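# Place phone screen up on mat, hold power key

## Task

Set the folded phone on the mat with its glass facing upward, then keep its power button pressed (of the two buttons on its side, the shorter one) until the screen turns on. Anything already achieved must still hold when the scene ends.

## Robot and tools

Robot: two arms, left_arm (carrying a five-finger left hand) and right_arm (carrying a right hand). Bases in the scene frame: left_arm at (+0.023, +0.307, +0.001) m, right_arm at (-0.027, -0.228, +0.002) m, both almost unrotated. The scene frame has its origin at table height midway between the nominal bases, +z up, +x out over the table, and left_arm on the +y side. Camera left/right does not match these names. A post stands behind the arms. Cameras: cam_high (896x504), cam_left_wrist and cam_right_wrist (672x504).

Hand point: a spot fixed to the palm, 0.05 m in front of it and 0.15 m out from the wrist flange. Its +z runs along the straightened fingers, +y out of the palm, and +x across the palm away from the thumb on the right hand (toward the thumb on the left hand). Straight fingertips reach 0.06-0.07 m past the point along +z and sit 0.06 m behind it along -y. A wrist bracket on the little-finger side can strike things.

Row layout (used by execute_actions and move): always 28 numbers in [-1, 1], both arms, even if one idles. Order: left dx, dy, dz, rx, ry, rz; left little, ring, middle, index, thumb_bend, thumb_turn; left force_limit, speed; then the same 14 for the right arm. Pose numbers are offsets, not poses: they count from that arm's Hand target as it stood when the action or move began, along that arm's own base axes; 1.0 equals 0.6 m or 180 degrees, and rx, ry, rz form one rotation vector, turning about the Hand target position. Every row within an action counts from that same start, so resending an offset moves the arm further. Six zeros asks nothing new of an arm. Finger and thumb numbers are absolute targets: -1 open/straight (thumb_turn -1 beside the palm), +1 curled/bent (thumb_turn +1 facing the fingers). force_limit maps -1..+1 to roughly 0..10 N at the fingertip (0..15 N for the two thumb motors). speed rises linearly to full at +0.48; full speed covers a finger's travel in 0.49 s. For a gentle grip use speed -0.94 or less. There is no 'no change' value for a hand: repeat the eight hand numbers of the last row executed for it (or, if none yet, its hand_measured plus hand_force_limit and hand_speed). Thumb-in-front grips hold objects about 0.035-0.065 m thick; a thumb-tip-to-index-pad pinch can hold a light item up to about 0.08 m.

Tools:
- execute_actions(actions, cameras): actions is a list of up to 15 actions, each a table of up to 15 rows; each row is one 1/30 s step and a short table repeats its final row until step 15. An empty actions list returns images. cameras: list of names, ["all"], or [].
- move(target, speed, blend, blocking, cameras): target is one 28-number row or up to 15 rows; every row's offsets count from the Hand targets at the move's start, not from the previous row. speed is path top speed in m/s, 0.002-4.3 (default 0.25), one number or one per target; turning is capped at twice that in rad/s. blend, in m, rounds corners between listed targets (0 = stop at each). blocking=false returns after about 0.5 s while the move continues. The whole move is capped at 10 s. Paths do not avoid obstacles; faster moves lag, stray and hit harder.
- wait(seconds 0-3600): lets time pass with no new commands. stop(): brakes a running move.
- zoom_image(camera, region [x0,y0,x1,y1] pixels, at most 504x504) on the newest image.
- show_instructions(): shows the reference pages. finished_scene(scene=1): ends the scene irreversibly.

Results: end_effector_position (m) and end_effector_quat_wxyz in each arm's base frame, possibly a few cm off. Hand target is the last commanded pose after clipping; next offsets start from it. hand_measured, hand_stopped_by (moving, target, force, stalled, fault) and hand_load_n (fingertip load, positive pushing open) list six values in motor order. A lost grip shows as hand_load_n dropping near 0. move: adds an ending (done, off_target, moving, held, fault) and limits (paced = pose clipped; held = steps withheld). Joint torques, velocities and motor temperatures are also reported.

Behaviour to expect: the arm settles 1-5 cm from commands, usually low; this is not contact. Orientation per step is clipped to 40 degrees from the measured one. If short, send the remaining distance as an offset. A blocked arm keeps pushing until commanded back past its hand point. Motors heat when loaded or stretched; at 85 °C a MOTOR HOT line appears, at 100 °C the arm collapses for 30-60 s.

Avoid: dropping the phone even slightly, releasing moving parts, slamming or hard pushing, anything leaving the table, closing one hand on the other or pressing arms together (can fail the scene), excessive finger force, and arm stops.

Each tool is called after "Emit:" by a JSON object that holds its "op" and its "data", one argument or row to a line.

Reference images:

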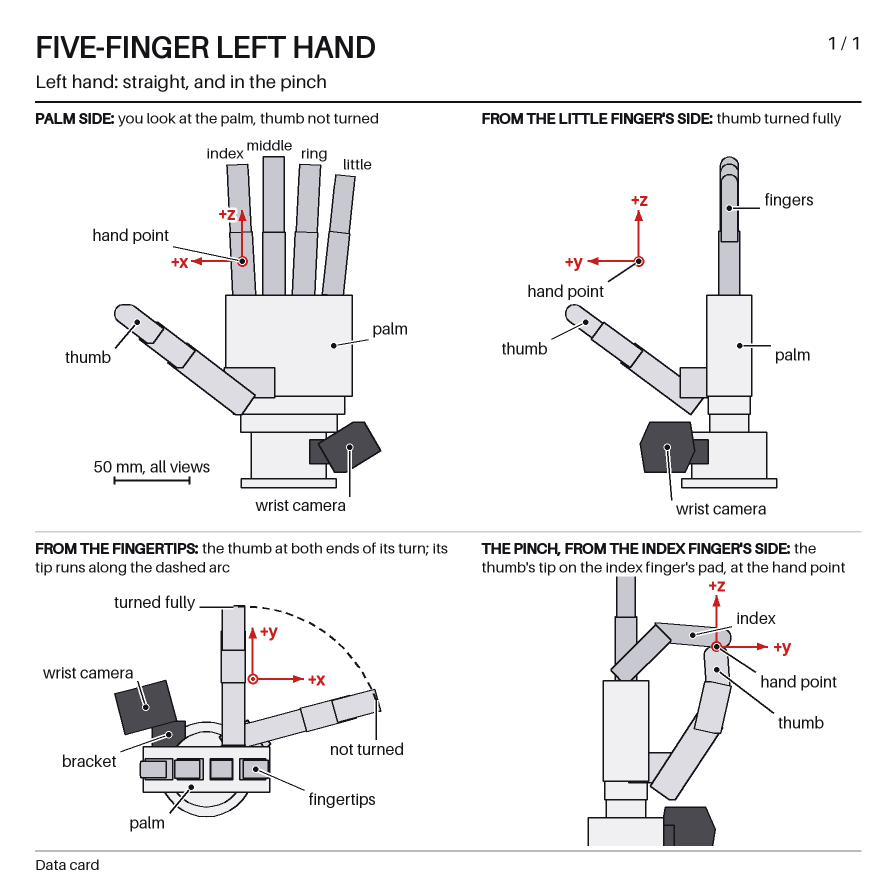

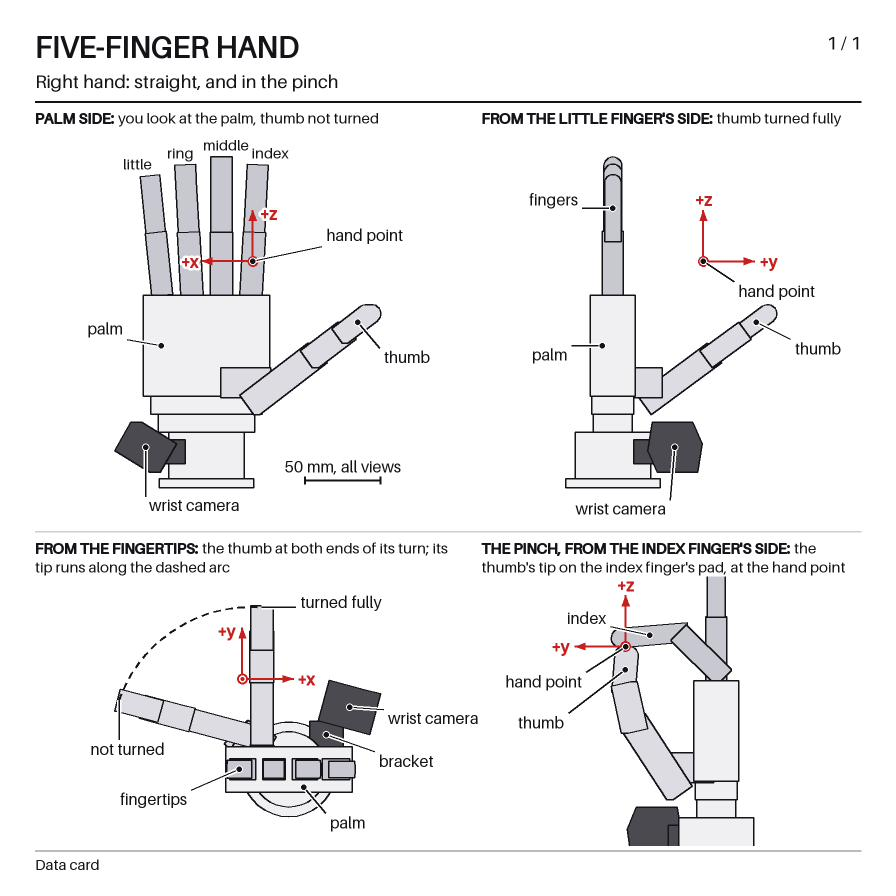

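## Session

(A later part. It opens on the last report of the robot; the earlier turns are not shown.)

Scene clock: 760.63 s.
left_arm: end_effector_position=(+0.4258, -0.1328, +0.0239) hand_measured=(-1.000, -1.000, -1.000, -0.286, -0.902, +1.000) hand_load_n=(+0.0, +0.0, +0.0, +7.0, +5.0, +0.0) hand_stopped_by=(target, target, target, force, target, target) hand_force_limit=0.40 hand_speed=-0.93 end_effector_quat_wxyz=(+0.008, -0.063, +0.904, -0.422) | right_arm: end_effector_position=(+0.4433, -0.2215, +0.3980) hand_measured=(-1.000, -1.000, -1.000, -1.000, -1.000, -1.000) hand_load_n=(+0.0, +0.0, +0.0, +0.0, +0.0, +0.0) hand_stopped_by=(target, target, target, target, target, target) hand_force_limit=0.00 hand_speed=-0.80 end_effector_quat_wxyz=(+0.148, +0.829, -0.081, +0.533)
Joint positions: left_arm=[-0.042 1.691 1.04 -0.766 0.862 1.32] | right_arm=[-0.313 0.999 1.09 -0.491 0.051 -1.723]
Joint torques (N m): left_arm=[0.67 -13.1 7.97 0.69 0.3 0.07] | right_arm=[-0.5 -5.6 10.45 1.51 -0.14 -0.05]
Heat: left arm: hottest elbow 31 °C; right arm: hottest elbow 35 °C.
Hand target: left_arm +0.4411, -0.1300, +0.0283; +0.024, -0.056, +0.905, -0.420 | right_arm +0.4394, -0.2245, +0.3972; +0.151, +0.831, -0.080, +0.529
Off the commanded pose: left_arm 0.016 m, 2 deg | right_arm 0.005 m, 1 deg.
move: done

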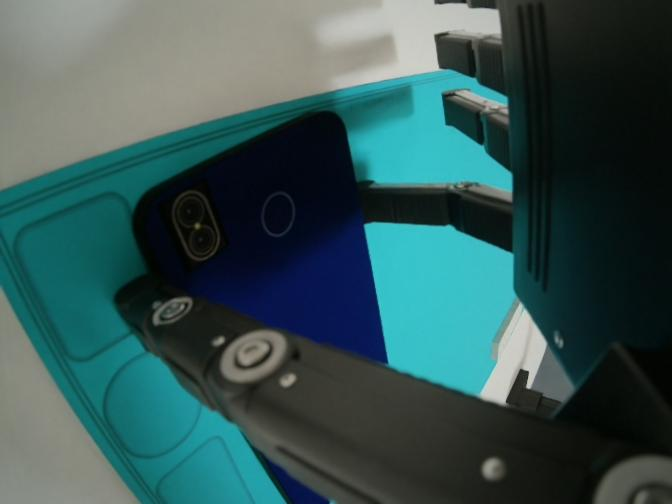

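Emit:
{"op": "move", "data": {
  "target": [0.075,0,0,0,0,0,-1,-1,-1,-0.1,-0.9,1,0.4,-0.93,0,0,0,0,0,0,-1,-1,-1,-1,-1,-1,0,-0.8],
  "speed": 0.03,
  "cameras": ["cam_left_wrist","cam_high"]
}}

Scene clock: 767.07 s.
left_arm: end_effector_position=(+0.4343, -0.1346, +0.0233) hand_measured=(-1.000, -1.000, -1.000, -0.286, -0.902, +1.000) hand_load_n=(+0.0, +0.0, +0.0, +1.5, +7.5, +7.0) hand_stopped_by=(target, target, target, force, target, target) hand_force_limit=0.40 hand_speed=-0.93 end_effector_quat_wxyz=(-0.035, -0.103, +0.902, -0.418) | right_arm: end_effector_position=(+0.4433, -0.2215, +0.3980) hand_measured=(-1.000, -1.000, -1.000, -1.000, -1.000, -1.000) hand_load_n=(+0.0, +0.0, +0.0, +0.0, +0.0, +0.0) hand_stopped_by=(target, target, target, target, target, target) hand_force_limit=0.00 hand_speed=-0.80 end_effector_quat_wxyz=(+0.148, +0.829, -0.081, +0.533)
Joint positions: left_arm=[-0.041 1.76 1.125 -0.854 0.863 1.265] | right_arm=[-0.313 0.999 1.09 -0.491 0.051 -1.723]
Joint torques (N m): left_arm=[1.03 -12.04 11.55 2.02 0.19 0.66] | right_arm=[-0.38 -5.48 10.45 1.55 -0.18 -0.04]
Heat: left arm: hottest elbow 31 °C; right arm: hottest elbow 35 °C.
Hand target: left_arm +0.4861, -0.1300, +0.0282; +0.024, -0.056, +0.905, -0.420 | right_arm +0.4394, -0.2245, +0.3972; +0.151, +0.831, -0.080, +0.529
Off the commanded pose: left_arm 0.052 m, 9 deg | right_arm 0.005 m, 1 deg.
move: off_target (left_arm)
Images, in order (width x height): cam_high 896x504, cam_left_wrist 672x504.

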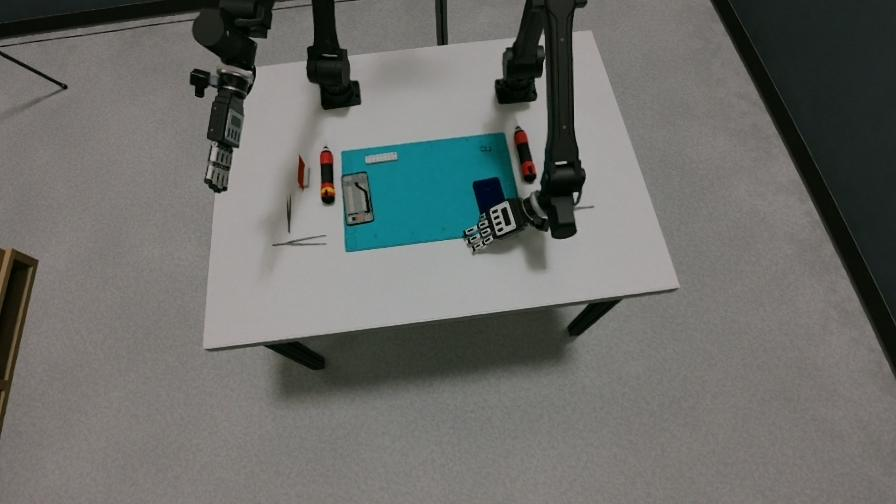

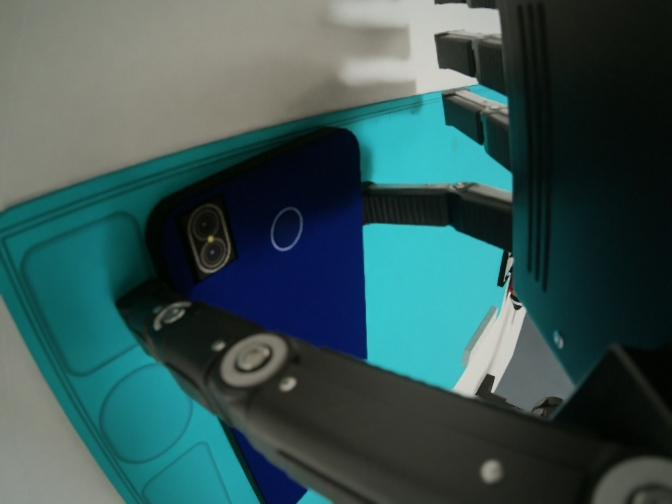

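Emit:
{"op": "move", "data": {
  "target": [-0.065,0,0.008,0,0,0,-1,-1,-1,-0.1,-0.9,1,0.4,-0.93,0,0,0,0,0,0,-1,-1,-1,-1,-1,-1,0,-0.8],
  "speed": 0.05,
  "cameras": ["cam_left_wrist"]
}}

Scene clock: 773.70 s.
left_arm: end_effector_position=(+0.4413, -0.1325, +0.0248) hand_measured=(-1.000, -1.000, -1.000, -0.286, -0.902, +1.000) hand_load_n=(+0.0, +0.0, +0.0, +5.0, +4.0, +1.5) hand_stopped_by=(target, target, target, force, target, target) hand_force_limit=0.40 hand_speed=-0.93 end_effector_quat_wxyz=(+0.007, -0.067, +0.905, -0.420) | right_arm: end_effector_position=(+0.4433, -0.2215, +0.3980) hand_measured=(-1.000, -1.000, -1.000, -1.000, -1.000, -1.000) hand_load_n=(+0.0, +0.0, +0.0, +0.0, +0.0, +0.0) hand_stopped_by=(target, target, target, target, target, target) hand_force_limit=0.00 hand_speed=-0.80 end_effector_quat_wxyz=(+0.148, +0.829, -0.081, +0.533)
Joint positions: left_arm=[-0.041 1.725 1.091 -0.785 0.857 1.313] | right_arm=[-0.313 0.999 1.09 -0.491 0.051 -1.723]
Joint torques (N m): left_arm=[0.67 -15.09 6 0.68 0.49 0.18] | right_arm=[-0.91 -5.77 10.45 1.59 -0.15 -0.06]
Heat: left arm: hottest elbow 32 °C; right arm: hottest elbow 35 °C.
Hand target: left_arm +0.4471, -0.1300, +0.0330; +0.024, -0.056, +0.905, -0.420 | right_arm +0.4394, -0.2245, +0.3972; +0.151, +0.831, -0.080, +0.529
Off the commanded pose: left_arm 0.010 m, 2 deg | right_arm 0.005 m, 1 deg.
move: done

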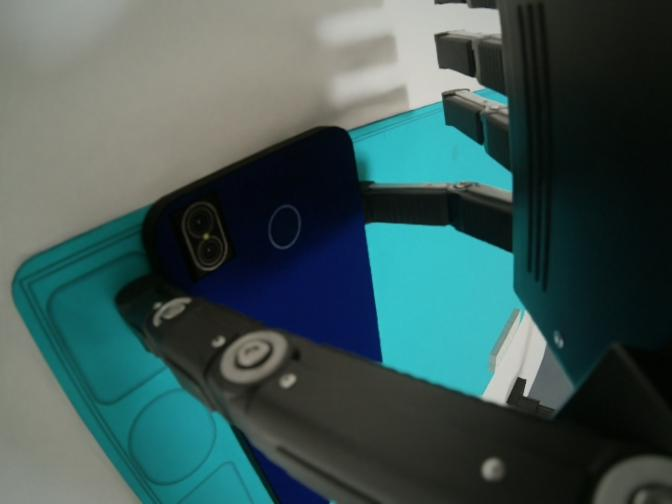

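Emit:
{"op": "move", "data": {
  "target": [0.06,0,0.008,0,0,0,-1,-1,-1,-0.1,-0.9,1,0.4,-0.93,0,0,0,0,0,0,-1,-1,-1,-1,-1,-1,0,-0.8],
  "speed": 0.04,
  "cameras": ["cam_left_wrist"]
}}

Scene clock: 777.80 s.
left_arm: end_effector_position=(+0.4582, -0.1329, +0.0253) hand_measured=(-1.000, -1.000, -1.000, -0.286, -0.902, +1.000) hand_load_n=(+0.0, +0.0, +0.0, +4.0, +5.0, +0.0) hand_stopped_by=(target, target, target, force, target, target) hand_force_limit=0.40 hand_speed=-0.93 end_effector_quat_wxyz=(-0.001, -0.070, +0.905, -0.419) | right_arm: end_effector_position=(+0.4433, -0.2215, +0.3980) hand_measured=(-1.000, -1.000, -1.000, -1.000, -1.000, -1.000) hand_load_n=(+0.0, +0.0, -0.5, +0.0, +0.0, +0.0) hand_stopped_by=(target, target, target, target, target, target) hand_force_limit=0.00 hand_speed=-0.80 end_effector_quat_wxyz=(+0.148, +0.829, -0.081, +0.533)
Joint positions: left_arm=[-0.041 1.77 1.158 -0.825 0.856 1.315] | right_arm=[-0.313 0.999 1.09 -0.491 0.051 -1.723]
Joint torques (N m): left_arm=[0.91 -14.74 9.8 0.58 0.54 0.11] | right_arm=[-0.44 -5.42 10.41 1.61 -0.16 -0.06]
Heat: left arm: hottest elbow 32 °C; right arm: hottest elbow 35 °C.
Hand target: left_arm +0.4832, -0.1299, +0.0379; +0.024, -0.056, +0.905, -0.420 | right_arm +0.4394, -0.2245, +0.3972; +0.151, +0.831, -0.080, +0.529
Off the commanded pose: left_arm 0.028 m, 3 deg | right_arm 0.005 m, 1 deg.
move: off_target (left_arm)

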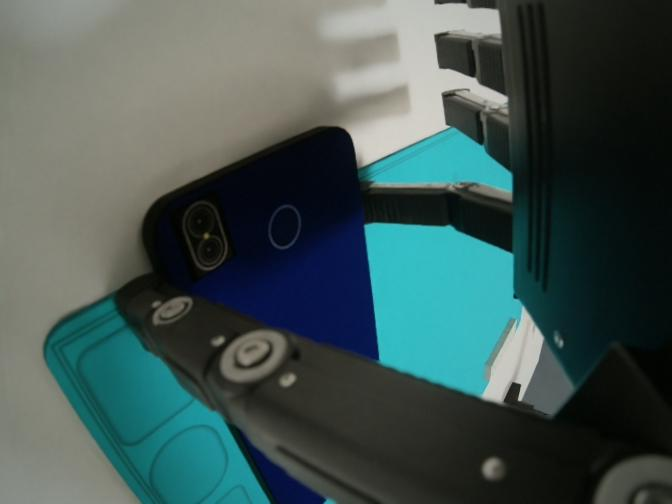

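Emit:
{"op": "move", "data": {
  "target": [0.025,0,0.003,0,0,0,-1,-1,-1,-0.1,-0.9,1,0.4,-0.93,0,0,0,0,0,0,-1,-1,-1,-1,-1,-1,0,-0.8],
  "speed": 0.04,
  "cameras": ["cam_left_wrist"]
}}

Scene clock: 785.97 s.
left_arm: end_effector_position=(+0.4749, -0.1330, +0.0251) hand_measured=(-1.000, -1.000, -1.000, -0.286, -0.902, +1.000) hand_load_n=(+0.0, +0.0, +0.0, +4.0, +5.0, +0.0) hand_stopped_by=(target, target, target, force, target, target) hand_force_limit=0.40 hand_speed=-0.93 end_effector_quat_wxyz=(+0.001, -0.067, +0.906, -0.418) | right_arm: end_effector_position=(+0.4433, -0.2215, +0.3980) hand_measured=(-1.000, -1.000, -1.000, -1.000, -1.000, -1.000) hand_load_n=(+0.0, +0.0, +0.0, +0.0, +0.0, +0.0) hand_stopped_by=(target, target, target, target, target, target) hand_force_limit=0.00 hand_speed=-0.80 end_effector_quat_wxyz=(+0.148, +0.829, -0.081, +0.533)
Joint positions: left_arm=[-0.041 1.806 1.21 -0.841 0.854 1.322] | right_arm=[-0.313 0.999 1.09 -0.491 0.051 -1.723]
Joint torques (N m): left_arm=[0.97 -15.44 9.88 0.14 0.64 0.12] | right_arm=[-0.85 -5.54 10.47 1.46 -0.11 -0.07]
Heat: left arm: hottest elbow 31 °C; right arm: hottest elbow 35 °C.
Hand target: left_arm +0.4981, -0.1299, +0.0396; +0.024, -0.056, +0.905, -0.420 | right_arm +0.4394, -0.2245, +0.3972; +0.151, +0.831, -0.080, +0.529
Off the commanded pose: left_arm 0.028 m, 3 deg | right_arm 0.005 m, 1 deg.
move: off_target (left_arm)

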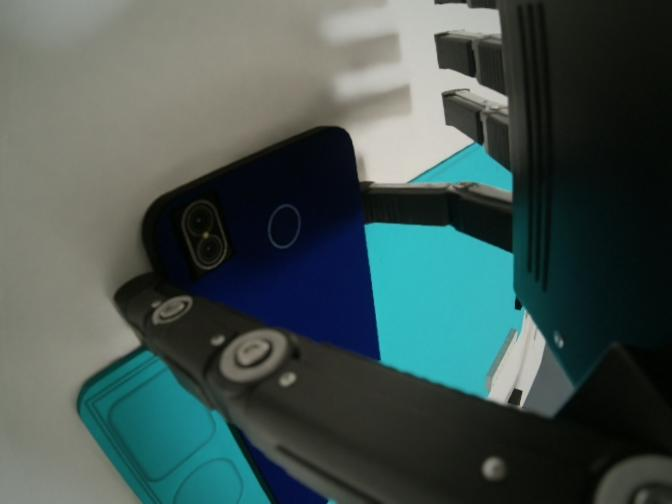

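Emit:
{"op": "move", "data": {
  "target": [
    [0,0,0,0,0,0,-1,-1,-1,-0.5,-0.9,1,0.4,-0.8,0,0,0,0,0,0,-1,-1,-1,-1,-1,-1,0,-0.8],
    [0.01,0.01,0.002,0,0,0,-1,-1,-1,-0.5,-0.9,1,0.4,-0.8,0,0,0,0,0,0,-1,-1,-1,-1,-1,-1,0,-0.8],
    [0.01,0.01,-0.01,0,0,0,-1,-1,-1,-0.5,-0.9,1,0.4,-0.8,0,0,0,0,0,0,-1,-1,-1,-1,-1,-1,0,-0.8]
  ],
  "speed": 0.04,
  "cameras": ["cam_left_wrist"]
}}

Scene clock: 794.50 s.
left_arm: end_effector_position=(+0.4867, -0.1254, +0.0256) hand_measured=(-1.000, -1.000, -1.000, -0.500, -0.900, +1.000) hand_load_n=(+0.0, +0.0, +0.0, +0.0, +0.0, +0.0) hand_stopped_by=(target, target, target, target, target, target) hand_force_limit=0.40 hand_speed=-0.80 end_effector_quat_wxyz=(+0.006, -0.065, +0.906, -0.417) | right_arm: end_effector_position=(+0.4433, -0.2215, +0.3980) hand_measured=(-1.000, -1.000, -1.000, -1.000, -1.000, -1.000) hand_load_n=(+0.0, +0.0, +0.0, +0.0, +0.0, +0.0) hand_stopped_by=(target, target, target, target, target, target) hand_force_limit=0.00 hand_speed=-0.80 end_effector_quat_wxyz=(+0.148, +0.829, -0.081, +0.533)
Joint positions: left_arm=[-0.026 1.826 1.244 -0.86 0.854 1.344] | right_arm=[-0.313 0.999 1.09 -0.491 0.051 -1.723]
Joint torques (N m): left_arm=[0.73 -15.85 8.61 0.65 0.73 0.07] | right_arm=[-0.85 -6.18 10.37 1.54 -0.16 -0.05]
Heat: left arm: hottest elbow 32 °C; right arm: hottest elbow 35 °C.
Hand target: left_arm +0.5041, -0.1238, +0.0336; +0.024, -0.056, +0.905, -0.420 | right_arm +0.4394, -0.2245, +0.3972; +0.151, +0.831, -0.080, +0.529
Off the commanded pose: left_arm 0.019 m, 2 deg | right_arm 0.005 m, 1 deg.
move: off_target (left_arm)

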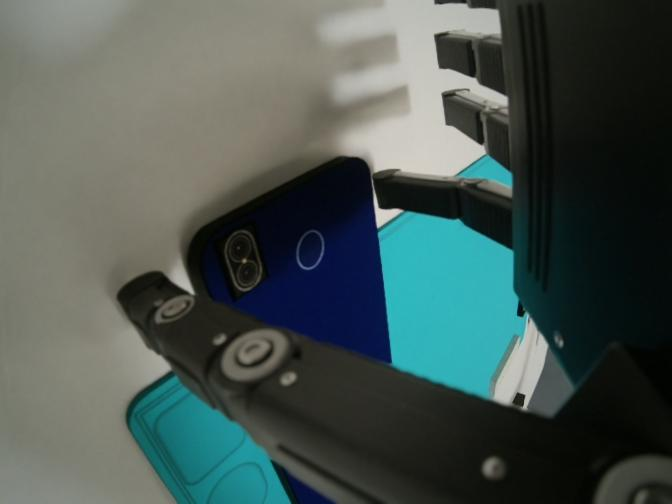

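Emit:
{"op": "move", "data": {
  "target": [
    [-0.028,0,0.0,0,0,0,-1,-1,-1,-0.5,-0.9,1,0.4,-0.8,0,0,0,0,0,0,-1,-1,-1,-1,-1,-1,0,-0.8],
    [-0.028,0.0,-0.01,0,0,0,-1,-1,-1,-0.5,-0.9,1,0.4,-0.8,0,0,0,0,0,0,-1,-1,-1,-1,-1,-1,0,-0.8]
  ],
  "speed": 0.04,
  "cameras": ["cam_left_wrist"]
}}

Scene clock: 803.40 s.
left_arm: end_effector_position=(+0.4816, -0.1253, +0.0218) hand_measured=(-1.000, -1.000, -1.000, -0.500, -0.900, +1.000) hand_load_n=(+0.0, +0.0, +0.0, +0.0, +0.0, +0.5) hand_stopped_by=(target, target, target, target, target, target) hand_force_limit=0.40 hand_speed=-0.80 end_effector_quat_wxyz=(+0.011, -0.063, +0.906, -0.418) | right_arm: end_effector_position=(+0.4433, -0.2215, +0.3980) hand_measured=(-1.000, -1.000, -1.000, -1.000, -1.000, -1.000) hand_load_n=(+0.0, +0.0, +0.0, +0.0, +0.0, +0.0) hand_stopped_by=(target, target, target, target, target, target) hand_force_limit=0.00 hand_speed=-0.80 end_effector_quat_wxyz=(+0.148, +0.829, -0.081, +0.533)
Joint positions: left_arm=[-0.026 1.814 1.215 -0.831 0.854 1.344] | right_arm=[-0.313 0.999 1.09 -0.491 0.051 -1.723]
Joint torques (N m): left_arm=[0.73 -16.44 6.27 0.87 0.73 0.06] | right_arm=[-0.97 -5.66 10.36 1.54 -0.14 -0.03]
Heat: left arm: hottest elbow 32 °C; right arm: hottest elbow 35 °C.
Hand target: left_arm +0.4873, -0.1239, +0.0277; +0.024, -0.056, +0.905, -0.420 | right_arm +0.4394, -0.2245, +0.3972; +0.151, +0.831, -0.080, +0.529
Off the commanded pose: left_arm 0.008 m, 2 deg | right_arm 0.005 m, 1 deg.
move: done

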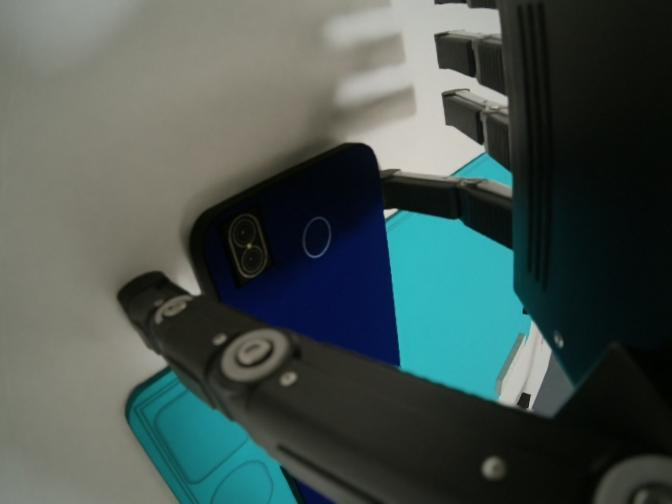

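Emit:
{"op": "move", "data": {
  "target": [
    [0,0.003,-0.007,0,0,0,-1,-1,-1,-0.5,-0.9,1,0.4,-0.8,0,0,0,0,0,0,-1,-1,-1,-1,-1,-1,0,-0.8]
  ],
  "speed": 0.04,
  "cameras": ["cam_left_wrist"]
}}

Emit:
{"op": "zoom_image", "data": {
  "camera": "cam_left_wrist",
  "region": [330, 110, 470, 250]
}}

Scene clock: 808.93 s.
left_arm: end_effector_position=(+0.4822, -0.1254, +0.0217) hand_measured=(-1.000, -1.000, -1.000, -0.500, -0.900, +1.000) hand_load_n=(+0.0, +0.0, +0.0, +0.0, +0.0, +0.5) hand_stopped_by=(target, target, target, target, target, target) hand_force_limit=0.40 hand_speed=-0.80 end_effector_quat_wxyz=(+0.012, -0.062, +0.906, -0.419) | right_arm: end_effector_position=(+0.4433, -0.2215, +0.3980) hand_measured=(-1.000, -1.000, -1.000, -1.000, -1.000, -1.000) hand_load_n=(+0.0, +0.0, +0.0, +0.0, +0.0, +0.0) hand_stopped_by=(target, target, target, target, target, target) hand_force_limit=0.00 hand_speed=-0.80 end_effector_quat_wxyz=(+0.148, +0.829, -0.081, +0.533)
Joint positions: left_arm=[-0.025 1.814 1.214 -0.828 0.856 1.344] | right_arm=[-0.313 0.999 1.09 -0.491 0.051 -1.723]
Joint torques (N m): left_arm=[0.85 -15.91 6.11 0.91 0.68 0.1] | right_arm=[-0.44 -5.83 10.44 1.5 -0.15 -0.06]
Heat: left arm: hottest elbow 32 °C; right arm: hottest elbow 35 °C.
Hand target: left_arm +0.4873, -0.1222, +0.0235; +0.024, -0.056, +0.905, -0.420 | right_arm +0.4394, -0.2245, +0.3972; +0.151, +0.831, -0.080, +0.529
Off the commanded pose: left_arm 0.006 m, 2 deg | right_arm 0.005 m, 1 deg.
move: done

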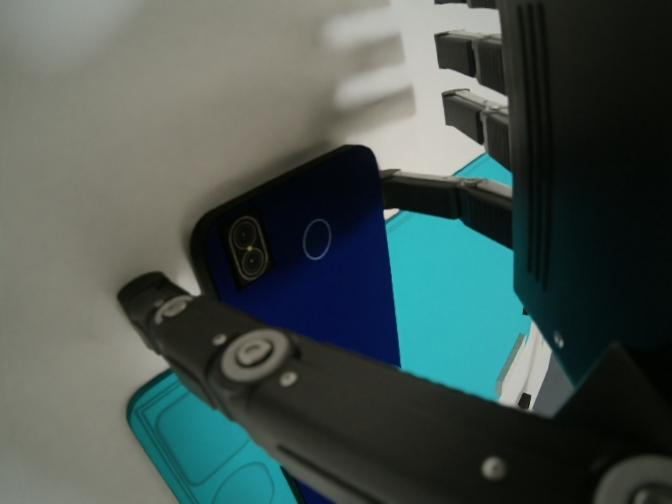

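Scaled by 3.600 from the camera's image (finer frame: 960x720).

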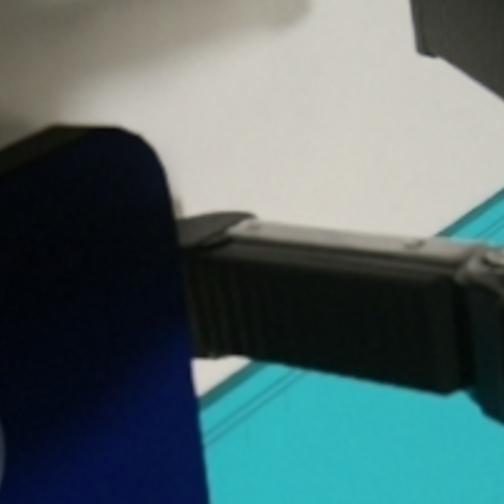

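Emit:
{"op": "move", "data": {
  "target": [0,0,0,0,0,0,-1,-1,-1,-0.1,-0.9,1,-0.4,-0.9,0,0,0,0,0,0,-1,-1,-1,-1,-1,-1,0,-0.8],
  "speed": 0.05,
  "cameras": ["cam_left_wrist"]
}}

Scene clock: 813.70 s.
left_arm: end_effector_position=(+0.4840, -0.1269, +0.0226) hand_measured=(-1.000, -1.000, -1.000, -0.298, -0.900, +1.000) hand_load_n=(+0.0, +0.0, +0.0, +4.0, +2.5, +0.5) hand_stopped_by=(target, target, target, force, target, target) hand_force_limit=-0.40 hand_speed=-0.90 end_effector_quat_wxyz=(+0.015, -0.059, +0.904, -0.423) | right_arm: end_effector_position=(+0.4433, -0.2215, +0.3980) hand_measured=(-1.000, -1.000, -1.000, -1.000, -1.000, -1.000) hand_load_n=(+0.0, +0.0, +0.0, +0.0, +0.0, +0.0) hand_stopped_by=(target, target, target, target, target, target) hand_force_limit=0.00 hand_speed=-0.80 end_effector_quat_wxyz=(+0.148, +0.829, -0.081, +0.533)
Joint positions: left_arm=[-0.025 1.814 1.214 -0.82 0.865 1.345] | right_arm=[-0.313 0.999 1.09 -0.491 0.051 -1.723]
Joint torques (N m): left_arm=[0.91 -15.91 6.09 0.66 0.33 0.09] | right_arm=[-0.79 -5.48 10.41 1.46 -0.15 -0.04]
Heat: left arm: hottest elbow 31 °C; right arm: hottest elbow 35 °C.
Hand target: left_arm +0.4874, -0.1221, +0.0235; +0.024, -0.056, +0.905, -0.420 | right_arm +0.4394, -0.2245, +0.3972; +0.151, +0.831, -0.080, +0.529
Off the commanded pose: left_arm 0.006 m, 1 deg | right_arm 0.005 m, 1 deg.
move: done

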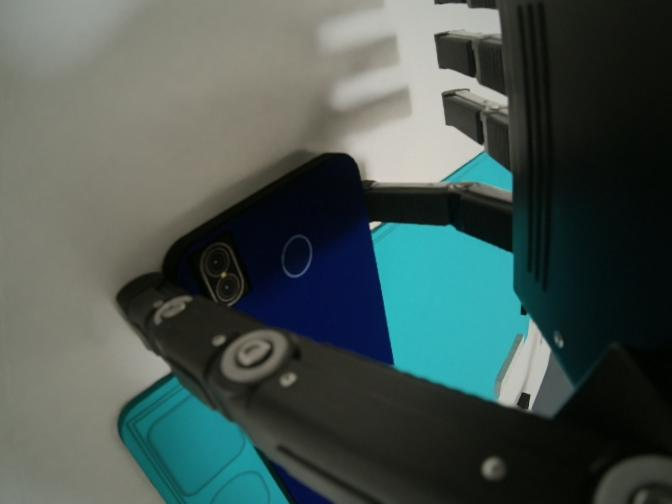

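Emit:
{"op": "move", "data": {
  "target": [
    [0,0,0,0,0,0,-1,-1,-1,-0.5,-0.9,1,-0.4,-0.7,0,0,0,0,0,0,-1,-1,-1,-1,-1,-1,0,-0.8],
    [-0.005,0.005,0.01,0,0,0.033,-1,-1,-1,-0.5,-0.9,1,-0.4,-0.7,0,0,0,0,0,0,-1,-1,-1,-1,-1,-1,0,-0.8]
  ],
  "speed": 0.04,
  "cameras": ["cam_left_wrist"]
}}

Scene clock: 825.87 s.
left_arm: end_effector_position=(+0.4799, -0.1222, +0.0213) hand_measured=(-1.000, -1.000, -1.000, -0.500, -0.900, +1.000) hand_load_n=(+0.0, +0.0, +0.0, +0.0, +0.0, -0.5) hand_stopped_by=(target, target, target, target, target, target) hand_force_limit=-0.40 hand_speed=-0.70 end_effector_quat_wxyz=(+0.034, -0.101, +0.902, -0.417) | right_arm: end_effector_position=(+0.4433, -0.2215, +0.3980) hand_measured=(-1.000, -1.000, -1.000, -1.000, -1.000, -1.000) hand_load_n=(+0.0, +0.0, +0.0, +0.0, +0.0, +0.0) hand_stopped_by=(target, target, target, target, target, target) hand_force_limit=0.00 hand_speed=-0.80 end_effector_quat_wxyz=(+0.148, +0.829, -0.081, +0.533)
Joint positions: left_arm=[-0.017 1.772 1.146 -0.706 0.839 1.224] | right_arm=[-0.313 0.999 1.09 -0.491 0.051 -1.723]
Joint torques (N m): left_arm=[0.91 -16.38 6.12 0.91 0.53 -0.11] | right_arm=[-0.5 -5.54 10.58 1.57 -0.18 -0.02]
Heat: left arm: hottest shoulder 31 °C; right arm: hottest elbow 35 °C.
Hand target: left_arm +0.4844, -0.1191, +0.0295; +0.046, -0.103, +0.901, -0.418 | right_arm +0.4394, -0.2245, +0.3972; +0.151, +0.831, -0.080, +0.529
Off the commanded pose: left_arm 0.010 m, 1 deg | right_arm 0.005 m, 1 deg.
move: done

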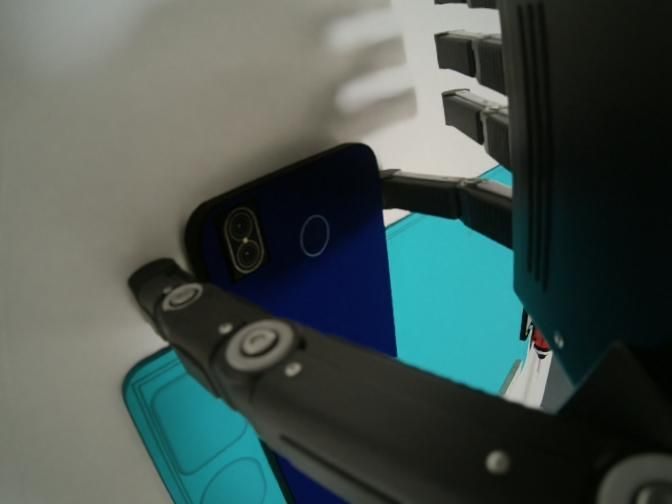

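Emit:
{"op": "move", "data": {
  "target": [
    [-0.006,0,0,0,0,0,-1,-1,-1,-0.5,-0.9,1,-0.2,-0.9,0,0,0,0,0,0,-1,-1,-1,-1,-1,-1,0,-0.8],
    [-0.006,0,0,0,0,0,-1,-1,-1,-0.1,-0.9,1,-0.2,-0.9,0,0,0,0,0,0,-1,-1,-1,-1,-1,-1,0,-0.8]
  ],
  "speed": 0.05,
  "cameras": ["cam_left_wrist"]
}}

Scene clock: 833.23 s.
left_arm: end_effector_position=(+0.4768, -0.1232, +0.0229) hand_measured=(-1.000, -1.000, -1.000, -0.288, -0.900, +1.000) hand_load_n=(+0.0, +0.0, +0.0, +5.0, +3.5, +1.0) hand_stopped_by=(target, target, target, force, target, target) hand_force_limit=-0.20 hand_speed=-0.90 end_effector_quat_wxyz=(+0.035, -0.102, +0.901, -0.420) | right_arm: end_effector_position=(+0.4433, -0.2215, +0.3980) hand_measured=(-1.000, -1.000, -1.000, -1.000, -1.000, -1.000) hand_load_n=(+0.0, +0.0, +0.0, +0.0, +0.0, +0.0) hand_stopped_by=(target, target, target, target, target, target) hand_force_limit=0.00 hand_speed=-0.80 end_effector_quat_wxyz=(+0.148, +0.829, -0.081, +0.533)
Joint positions: left_arm=[-0.017 1.761 1.134 -0.699 0.843 1.218] | right_arm=[-0.313 0.999 1.09 -0.491 0.051 -1.723]
Joint torques (N m): left_arm=[0.91 -16.15 6.15 0.77 0.37 -0.05] | right_arm=[-0.5 -5.48 10.4 1.58 -0.16 -0.05]
Heat: left arm: hottest shoulder 31 °C; right arm: hottest elbow 35 °C.
Hand target: left_arm +0.4806, -0.1192, +0.0295; +0.046, -0.103, +0.901, -0.418 | right_arm +0.4394, -0.2245, +0.3972; +0.151, +0.831, -0.080, +0.529
Off the commanded pose: left_arm 0.009 m, 1 deg | right_arm 0.005 m, 1 deg.
move: done

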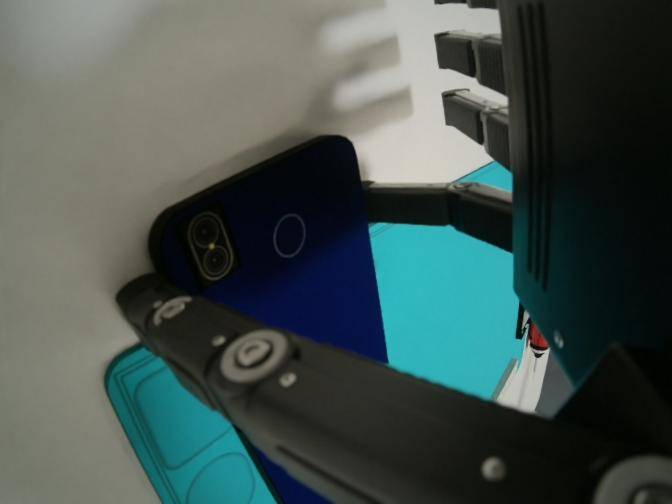

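Emit:
{"op": "move", "data": {
  "target": [
    [0,0,0,0,0,0,-1,-1,-1,-0.05,-0.9,1,0.6,-0.93,0,0,0,0,0,0,-1,-1,-1,-1,-1,-1,0,-0.8]
  ],
  "speed": 0.05,
  "cameras": ["cam_left_wrist"]
}}

Emit:
{"op": "zoom_image", "data": {
  "camera": "cam_left_wrist",
  "region": [310, 110, 450, 250]
}}

Scene clock: 837.50 s.
left_arm: end_effector_position=(+0.4768, -0.1232, +0.0230) hand_measured=(-1.000, -1.000, -1.000, -0.272, -0.902, +1.000) hand_load_n=(+0.0, +0.0, +0.0, +8.5, +7.5, +0.5) hand_stopped_by=(target, target, target, force, target, target) hand_force_limit=0.60 hand_speed=-0.93 end_effector_quat_wxyz=(+0.035, -0.103, +0.901, -0.420) | right_arm: end_effector_position=(+0.4433, -0.2215, +0.3980) hand_measured=(-1.000, -1.000, -1.000, -1.000, -1.000, -1.000) hand_load_n=(+0.0, +0.0, +0.0, +0.0, +0.0, +0.0) hand_stopped_by=(target, target, target, target, target, target) hand_force_limit=0.00 hand_speed=-0.80 end_effector_quat_wxyz=(+0.148, +0.829, -0.081, +0.533)
Joint positions: left_arm=[-0.017 1.761 1.134 -0.698 0.843 1.216] | right_arm=[-0.313 0.999 1.09 -0.491 0.051 -1.723]
Joint torques (N m): left_arm=[0.91 -16.15 6.16 0.77 0.37 -0.03] | right_arm=[-0.67 -5.89 10.29 1.54 -0.16 -0.04]
Heat: left arm: hottest shoulder 31 °C; right arm: hottest elbow 35 °C.
Hand target: left_arm +0.4807, -0.1192, +0.0294; +0.046, -0.103, +0.901, -0.418 | right_arm +0.4394, -0.2245, +0.3972; +0.151, +0.831, -0.080, +0.529
Off the commanded pose: left_arm 0.009 m, 1 deg | right_arm 0.005 m, 1 deg.
move: done

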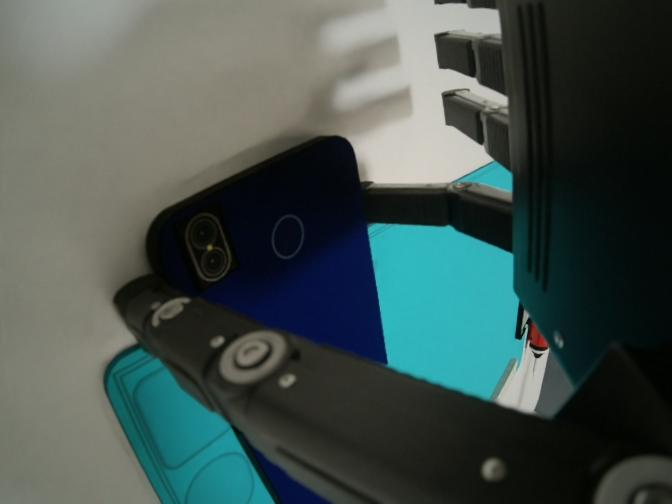

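Scaled by 3.600 from the camera's image (finer frame: 960x720).

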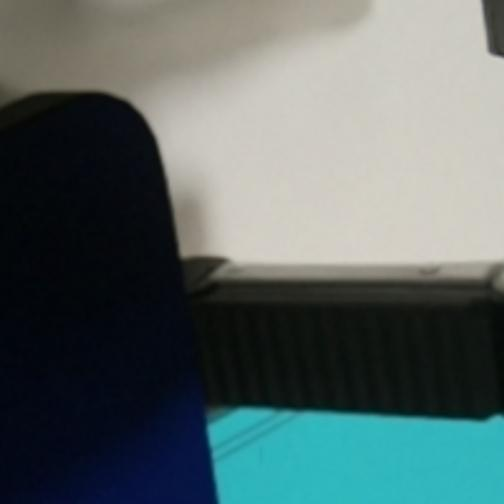

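Emit:
{"op": "execute_actions", "data": {
  "actions": []
}}

Scene clock: 861.10 s.
left_arm: end_effector_position=(+0.4768, -0.1232, +0.0230) hand_measured=(-1.000, -1.000, -1.000, -0.272, -0.902, +1.000) hand_load_n=(+0.0, +0.0, +0.0, +8.5, +7.5, +0.5) hand_stopped_by=(target, target, target, force, target, target) hand_force_limit=0.60 hand_speed=-0.93 end_effector_quat_wxyz=(+0.035, -0.103, +0.901, -0.420) | right_arm: end_effector_position=(+0.4433, -0.2215, +0.3980) hand_measured=(-1.000, -1.000, -1.000, -1.000, -1.000, -1.000) hand_load_n=(+0.0, +0.0, +0.5, +0.0, +0.0, +0.0) hand_stopped_by=(target, target, target, target, target, target) hand_force_limit=0.00 hand_speed=-0.80 end_effector_quat_wxyz=(+0.148, +0.829, -0.081, +0.533)
Joint positions: left_arm=[-0.017 1.761 1.134 -0.698 0.843 1.216] | right_arm=[-0.313 0.999 1.09 -0.491 0.051 -1.723]
Joint velocities: within noise
Joint torques (N m): left_arm=[0.91 -16.09 6.15 0.77 0.37 -0.02] | right_arm=[-0.62 -5.66 10.41 1.51 -0.14 -0.04]
Motor temperatures (°C): left_arm=[26 31 29 23 30 24] | right_arm=[29 25 35 23 26 25]
Heat: left arm: hottest shoulder 31 °C; right arm: hottest elbow 35 °C.
Hand target: left_arm +0.4807, -0.1192, +0.0294; +0.046, -0.103, +0.901, -0.418 | right_arm +0.4394, -0.2245, +0.3972; +0.151, +0.831, -0.080, +0.529
Off the commanded pose: left_arm 0.009 m, 1 deg | right_arm 0.005 m, 1 deg.

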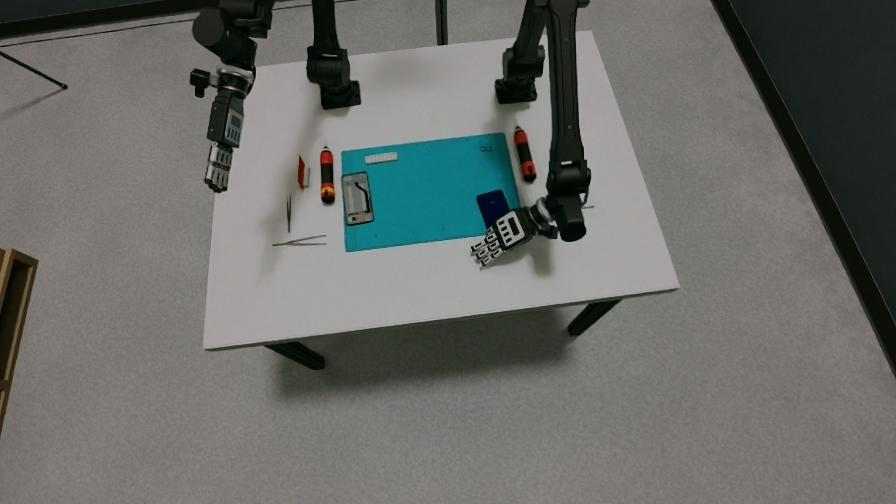

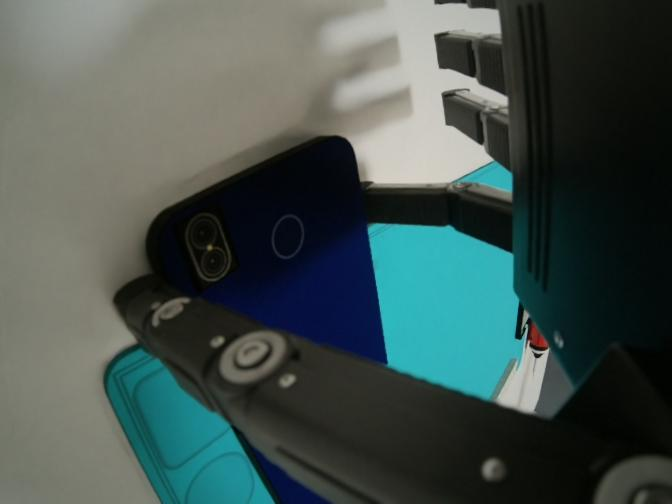

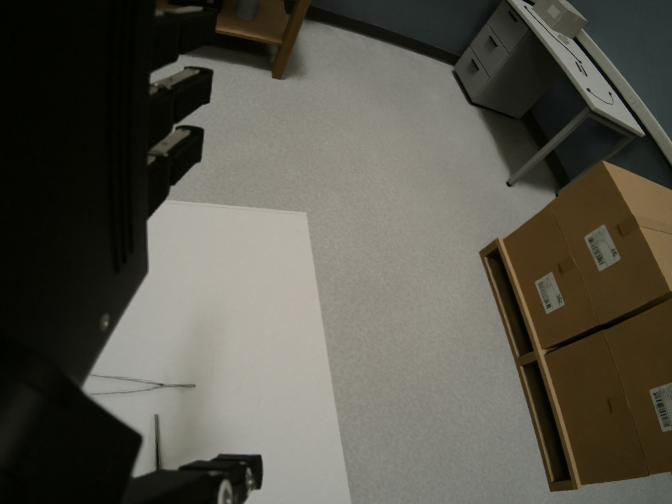

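Emit:
{"op": "move", "data": {
  "target": [-0.01, 0, 0.055, 0, 0, 0, -1, -1, -1, -0.05, -0.9, 1, 0.6, -0.93, 0, 0, 0, 0, 0, 0, -1, -1, -1, -1, -1, -1, 0, -0.8],
  "speed": 0.04,
  "cameras": ["cam_high", "cam_left_wrist"]
}}

Scene clock: 872.03 s.
left_arm: end_effector_position=(+0.4681, -0.1221, +0.0475) hand_measured=(-1.000, -1.000, -1.000, -0.272, -0.902, +1.000) hand_load_n=(+0.0, +0.0, +0.0, +7.5, +8.5, +0.0) hand_stopped_by=(target, target, target, force, target, target) hand_force_limit=0.60 hand_speed=-0.93 end_effector_quat_wxyz=(+0.034, -0.104, +0.902, -0.417) | right_arm: end_effector_position=(+0.4433, -0.2215, +0.3980) hand_measured=(-1.000, -1.000, -1.000, -1.000, -1.000, -1.000) hand_load_n=(+0.0, +0.0, +0.0, +0.0, +0.0, +0.0) hand_stopped_by=(target, target, target, target, target, target) hand_force_limit=0.00 hand_speed=-0.80 end_effector_quat_wxyz=(+0.148, +0.829, -0.081, +0.533)
Joint positions: left_arm=[-0.017 1.704 1.134 -0.757 0.837 1.215] | right_arm=[-0.313 0.999 1.09 -0.491 0.051 -1.723]
Joint torques (N m): left_arm=[0.91 -16.03 7.65 0.1 0.61 -0.03] | right_arm=[-0.67 -5.54 10.44 1.54 -0.13 -0.02]
Heat: left arm: hottest shoulder 31 °C; right arm: hottest elbow 35 °C.
Hand target: left_arm +0.4747, -0.1192, +0.0625; +0.046, -0.103, +0.901, -0.418 | right_arm +0.4394, -0.2245, +0.3972; +0.151, +0.831, -0.080, +0.529
Off the commanded pose: left_arm 0.017 m, 1 deg | right_arm 0.005 m, 1 deg.
move: off_target (left_arm)

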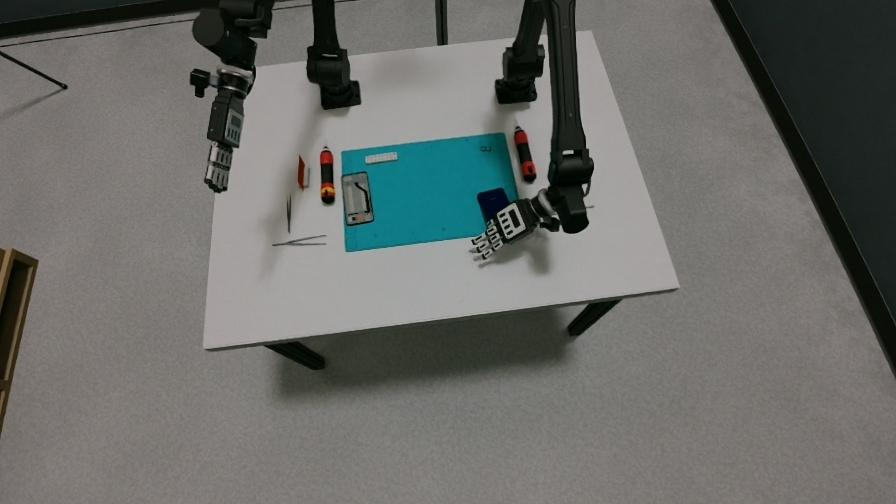

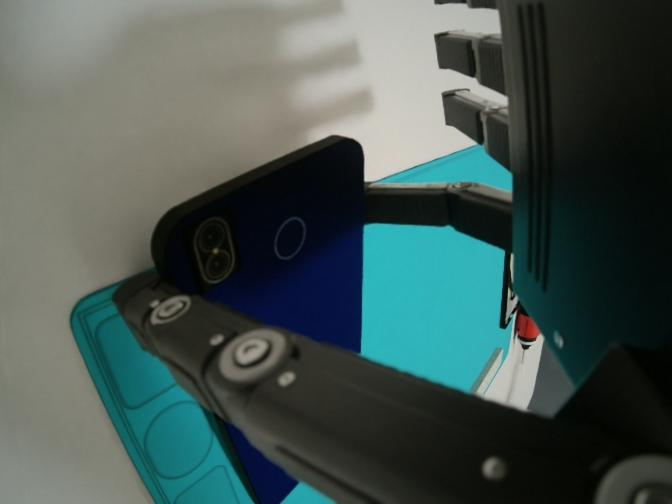

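Emit:
{"op": "move", "data": {
  "target": [
    [0.0, 0, 0.065, 0, 0, 0, -1, -1, -1, -0.05, -0.9, 1, 0.6, -0.93, 0, 0, 0, 0, 0, 0, -1, -1, -1, -1, -1, -1, 0, -0.8],
    [-0.01, 0, 0.11, 0, 0, 0, -1, -1, -1, -0.05, -0.9, 1, 0.6, -0.93, 0, 0, 0, 0, 0, 0, -1, -1, -1, -1, -1, -1, 0, -0.8]
  ],
  "speed": 0.04,
  "blend": 0.01,
  "cameras": ["cam_high", "cam_left_wrist"]
}}

Scene clock: 900.07 s.
left_arm: end_effector_position=(+0.4494, -0.1216, +0.1017) hand_measured=(-1.000, -1.000, -1.000, -0.272, -0.902, +1.000) hand_load_n=(+0.0, +0.0, +0.0, +7.0, +8.0, -0.5) hand_stopped_by=(target, target, target, force, target, target) hand_force_limit=0.60 hand_speed=-0.93 end_effector_quat_wxyz=(+0.017, -0.112, +0.903, -0.414) | right_arm: end_effector_position=(+0.4433, -0.2215, +0.3980) hand_measured=(-1.000, -1.000, -1.000, -1.000, -1.000, -1.000) hand_load_n=(+0.0, +0.0, +0.0, +0.0, +0.0, +0.0) hand_stopped_by=(target, target, target, target, target, target) hand_force_limit=0.00 hand_speed=-0.80 end_effector_quat_wxyz=(+0.148, +0.829, -0.081, +0.533)
Joint positions: left_arm=[-0.017 1.612 1.177 -0.93 0.835 1.215] | right_arm=[-0.313 0.999 1.09 -0.491 0.051 -1.723]
Joint torques (N m): left_arm=[0.91 -15.33 10.41 0.14 0.67 -0.03] | right_arm=[-0.38 -5.19 10.45 1.54 -0.15 -0.02]
Heat: left arm: hottest shoulder 30 °C; right arm: hottest elbow 35 °C.
Hand target: left_arm +0.4687, -0.1192, +0.1286; +0.046, -0.103, +0.901, -0.418 | right_arm +0.4394, -0.2245, +0.3972; +0.151, +0.831, -0.080, +0.529
Off the commanded pose: left_arm 0.033 m, 3 deg | right_arm 0.005 m, 1 deg.
move: off_target (left_arm)

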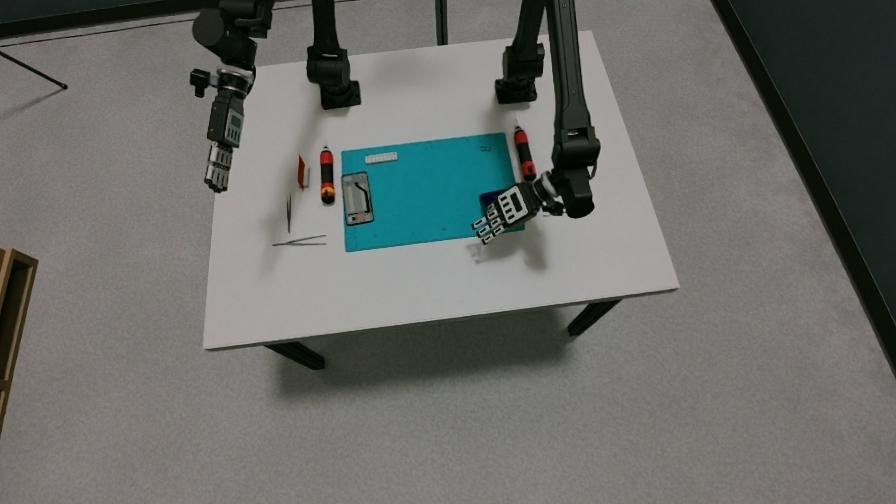

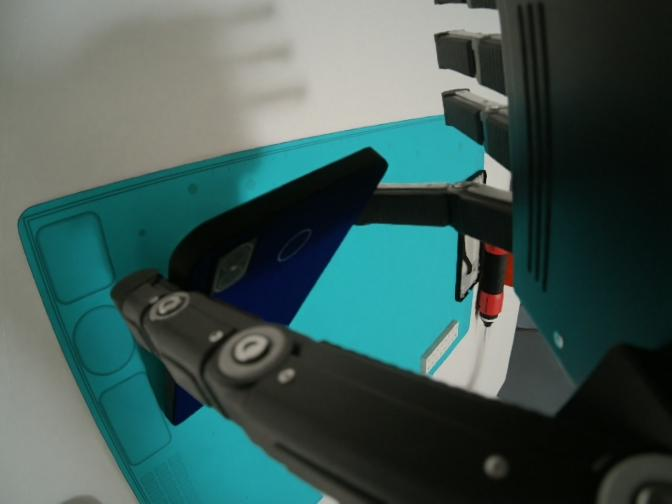

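Emit:
{"op": "move", "data": {
  "target": [-0.01, 0, 0.045, 0, 0, 0, -1, -1, -1, -0.05, -0.9, 1, 0.6, -0.93, 0, 0, 0, 0, 0, 0, -1, -1, -1, -1, -1, -1, 0, -0.8],
  "speed": 0.04,
  "cameras": ["cam_high", "cam_left_wrist"]
}}

Scene clock: 905.80 s.
left_arm: end_effector_position=(+0.4446, -0.1214, +0.1276) hand_measured=(-1.000, -1.000, -1.000, -0.272, -0.902, +1.000) hand_load_n=(+0.0, +0.0, +0.0, +6.5, +8.0, -0.5) hand_stopped_by=(target, target, target, force, target, target) hand_force_limit=0.60 hand_speed=-0.93 end_effector_quat_wxyz=(+0.017, -0.112, +0.903, -0.414) | right_arm: end_effector_position=(+0.4433, -0.2215, +0.3980) hand_measured=(-1.000, -1.000, -1.000, -1.000, -1.000, -1.000) hand_load_n=(+0.0, +0.0, +0.0, +0.0, +0.0, +0.0) hand_stopped_by=(target, target, target, target, target, target) hand_force_limit=0.00 hand_speed=-0.80 end_effector_quat_wxyz=(+0.148, +0.829, -0.081, +0.533)
Joint positions: left_arm=[-0.017 1.574 1.205 -0.997 0.835 1.215] | right_arm=[-0.313 0.999 1.09 -0.491 0.051 -1.723]
Joint torques (N m): left_arm=[0.79 -15.15 10.71 0.18 0.69 -0.03] | right_arm=[-0.91 -5.25 10.45 1.55 -0.14 -0.04]
Heat: left arm: hottest shoulder 30 °C; right arm: hottest elbow 35 °C.
Hand target: left_arm +0.4627, -0.1192, +0.1556; +0.046, -0.103, +0.901, -0.418 | right_arm +0.4394, -0.2245, +0.3972; +0.151, +0.831, -0.080, +0.529
Off the commanded pose: left_arm 0.033 m, 4 deg | right_arm 0.005 m, 1 deg.
move: off_target (left_arm)

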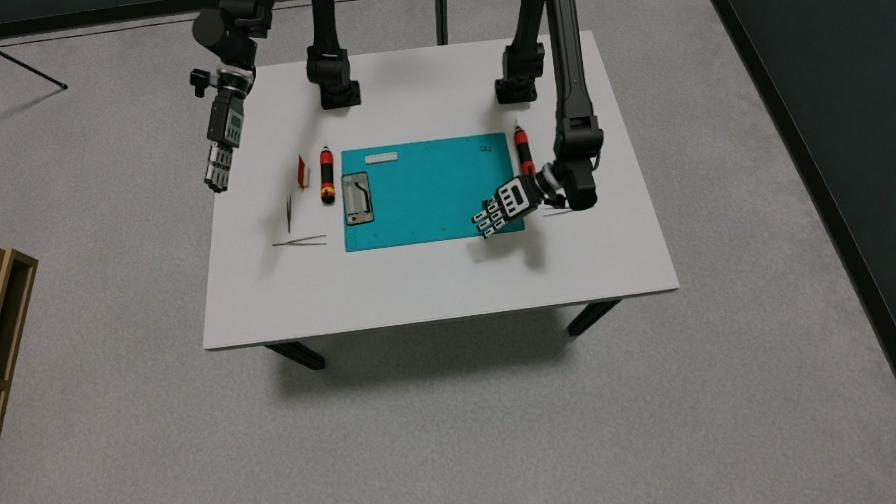

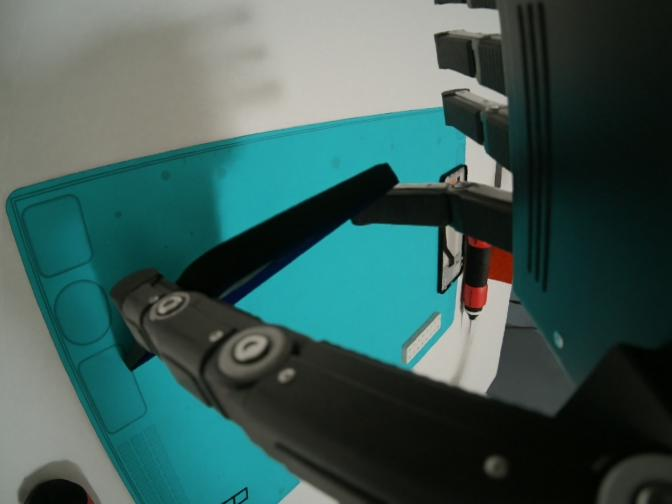

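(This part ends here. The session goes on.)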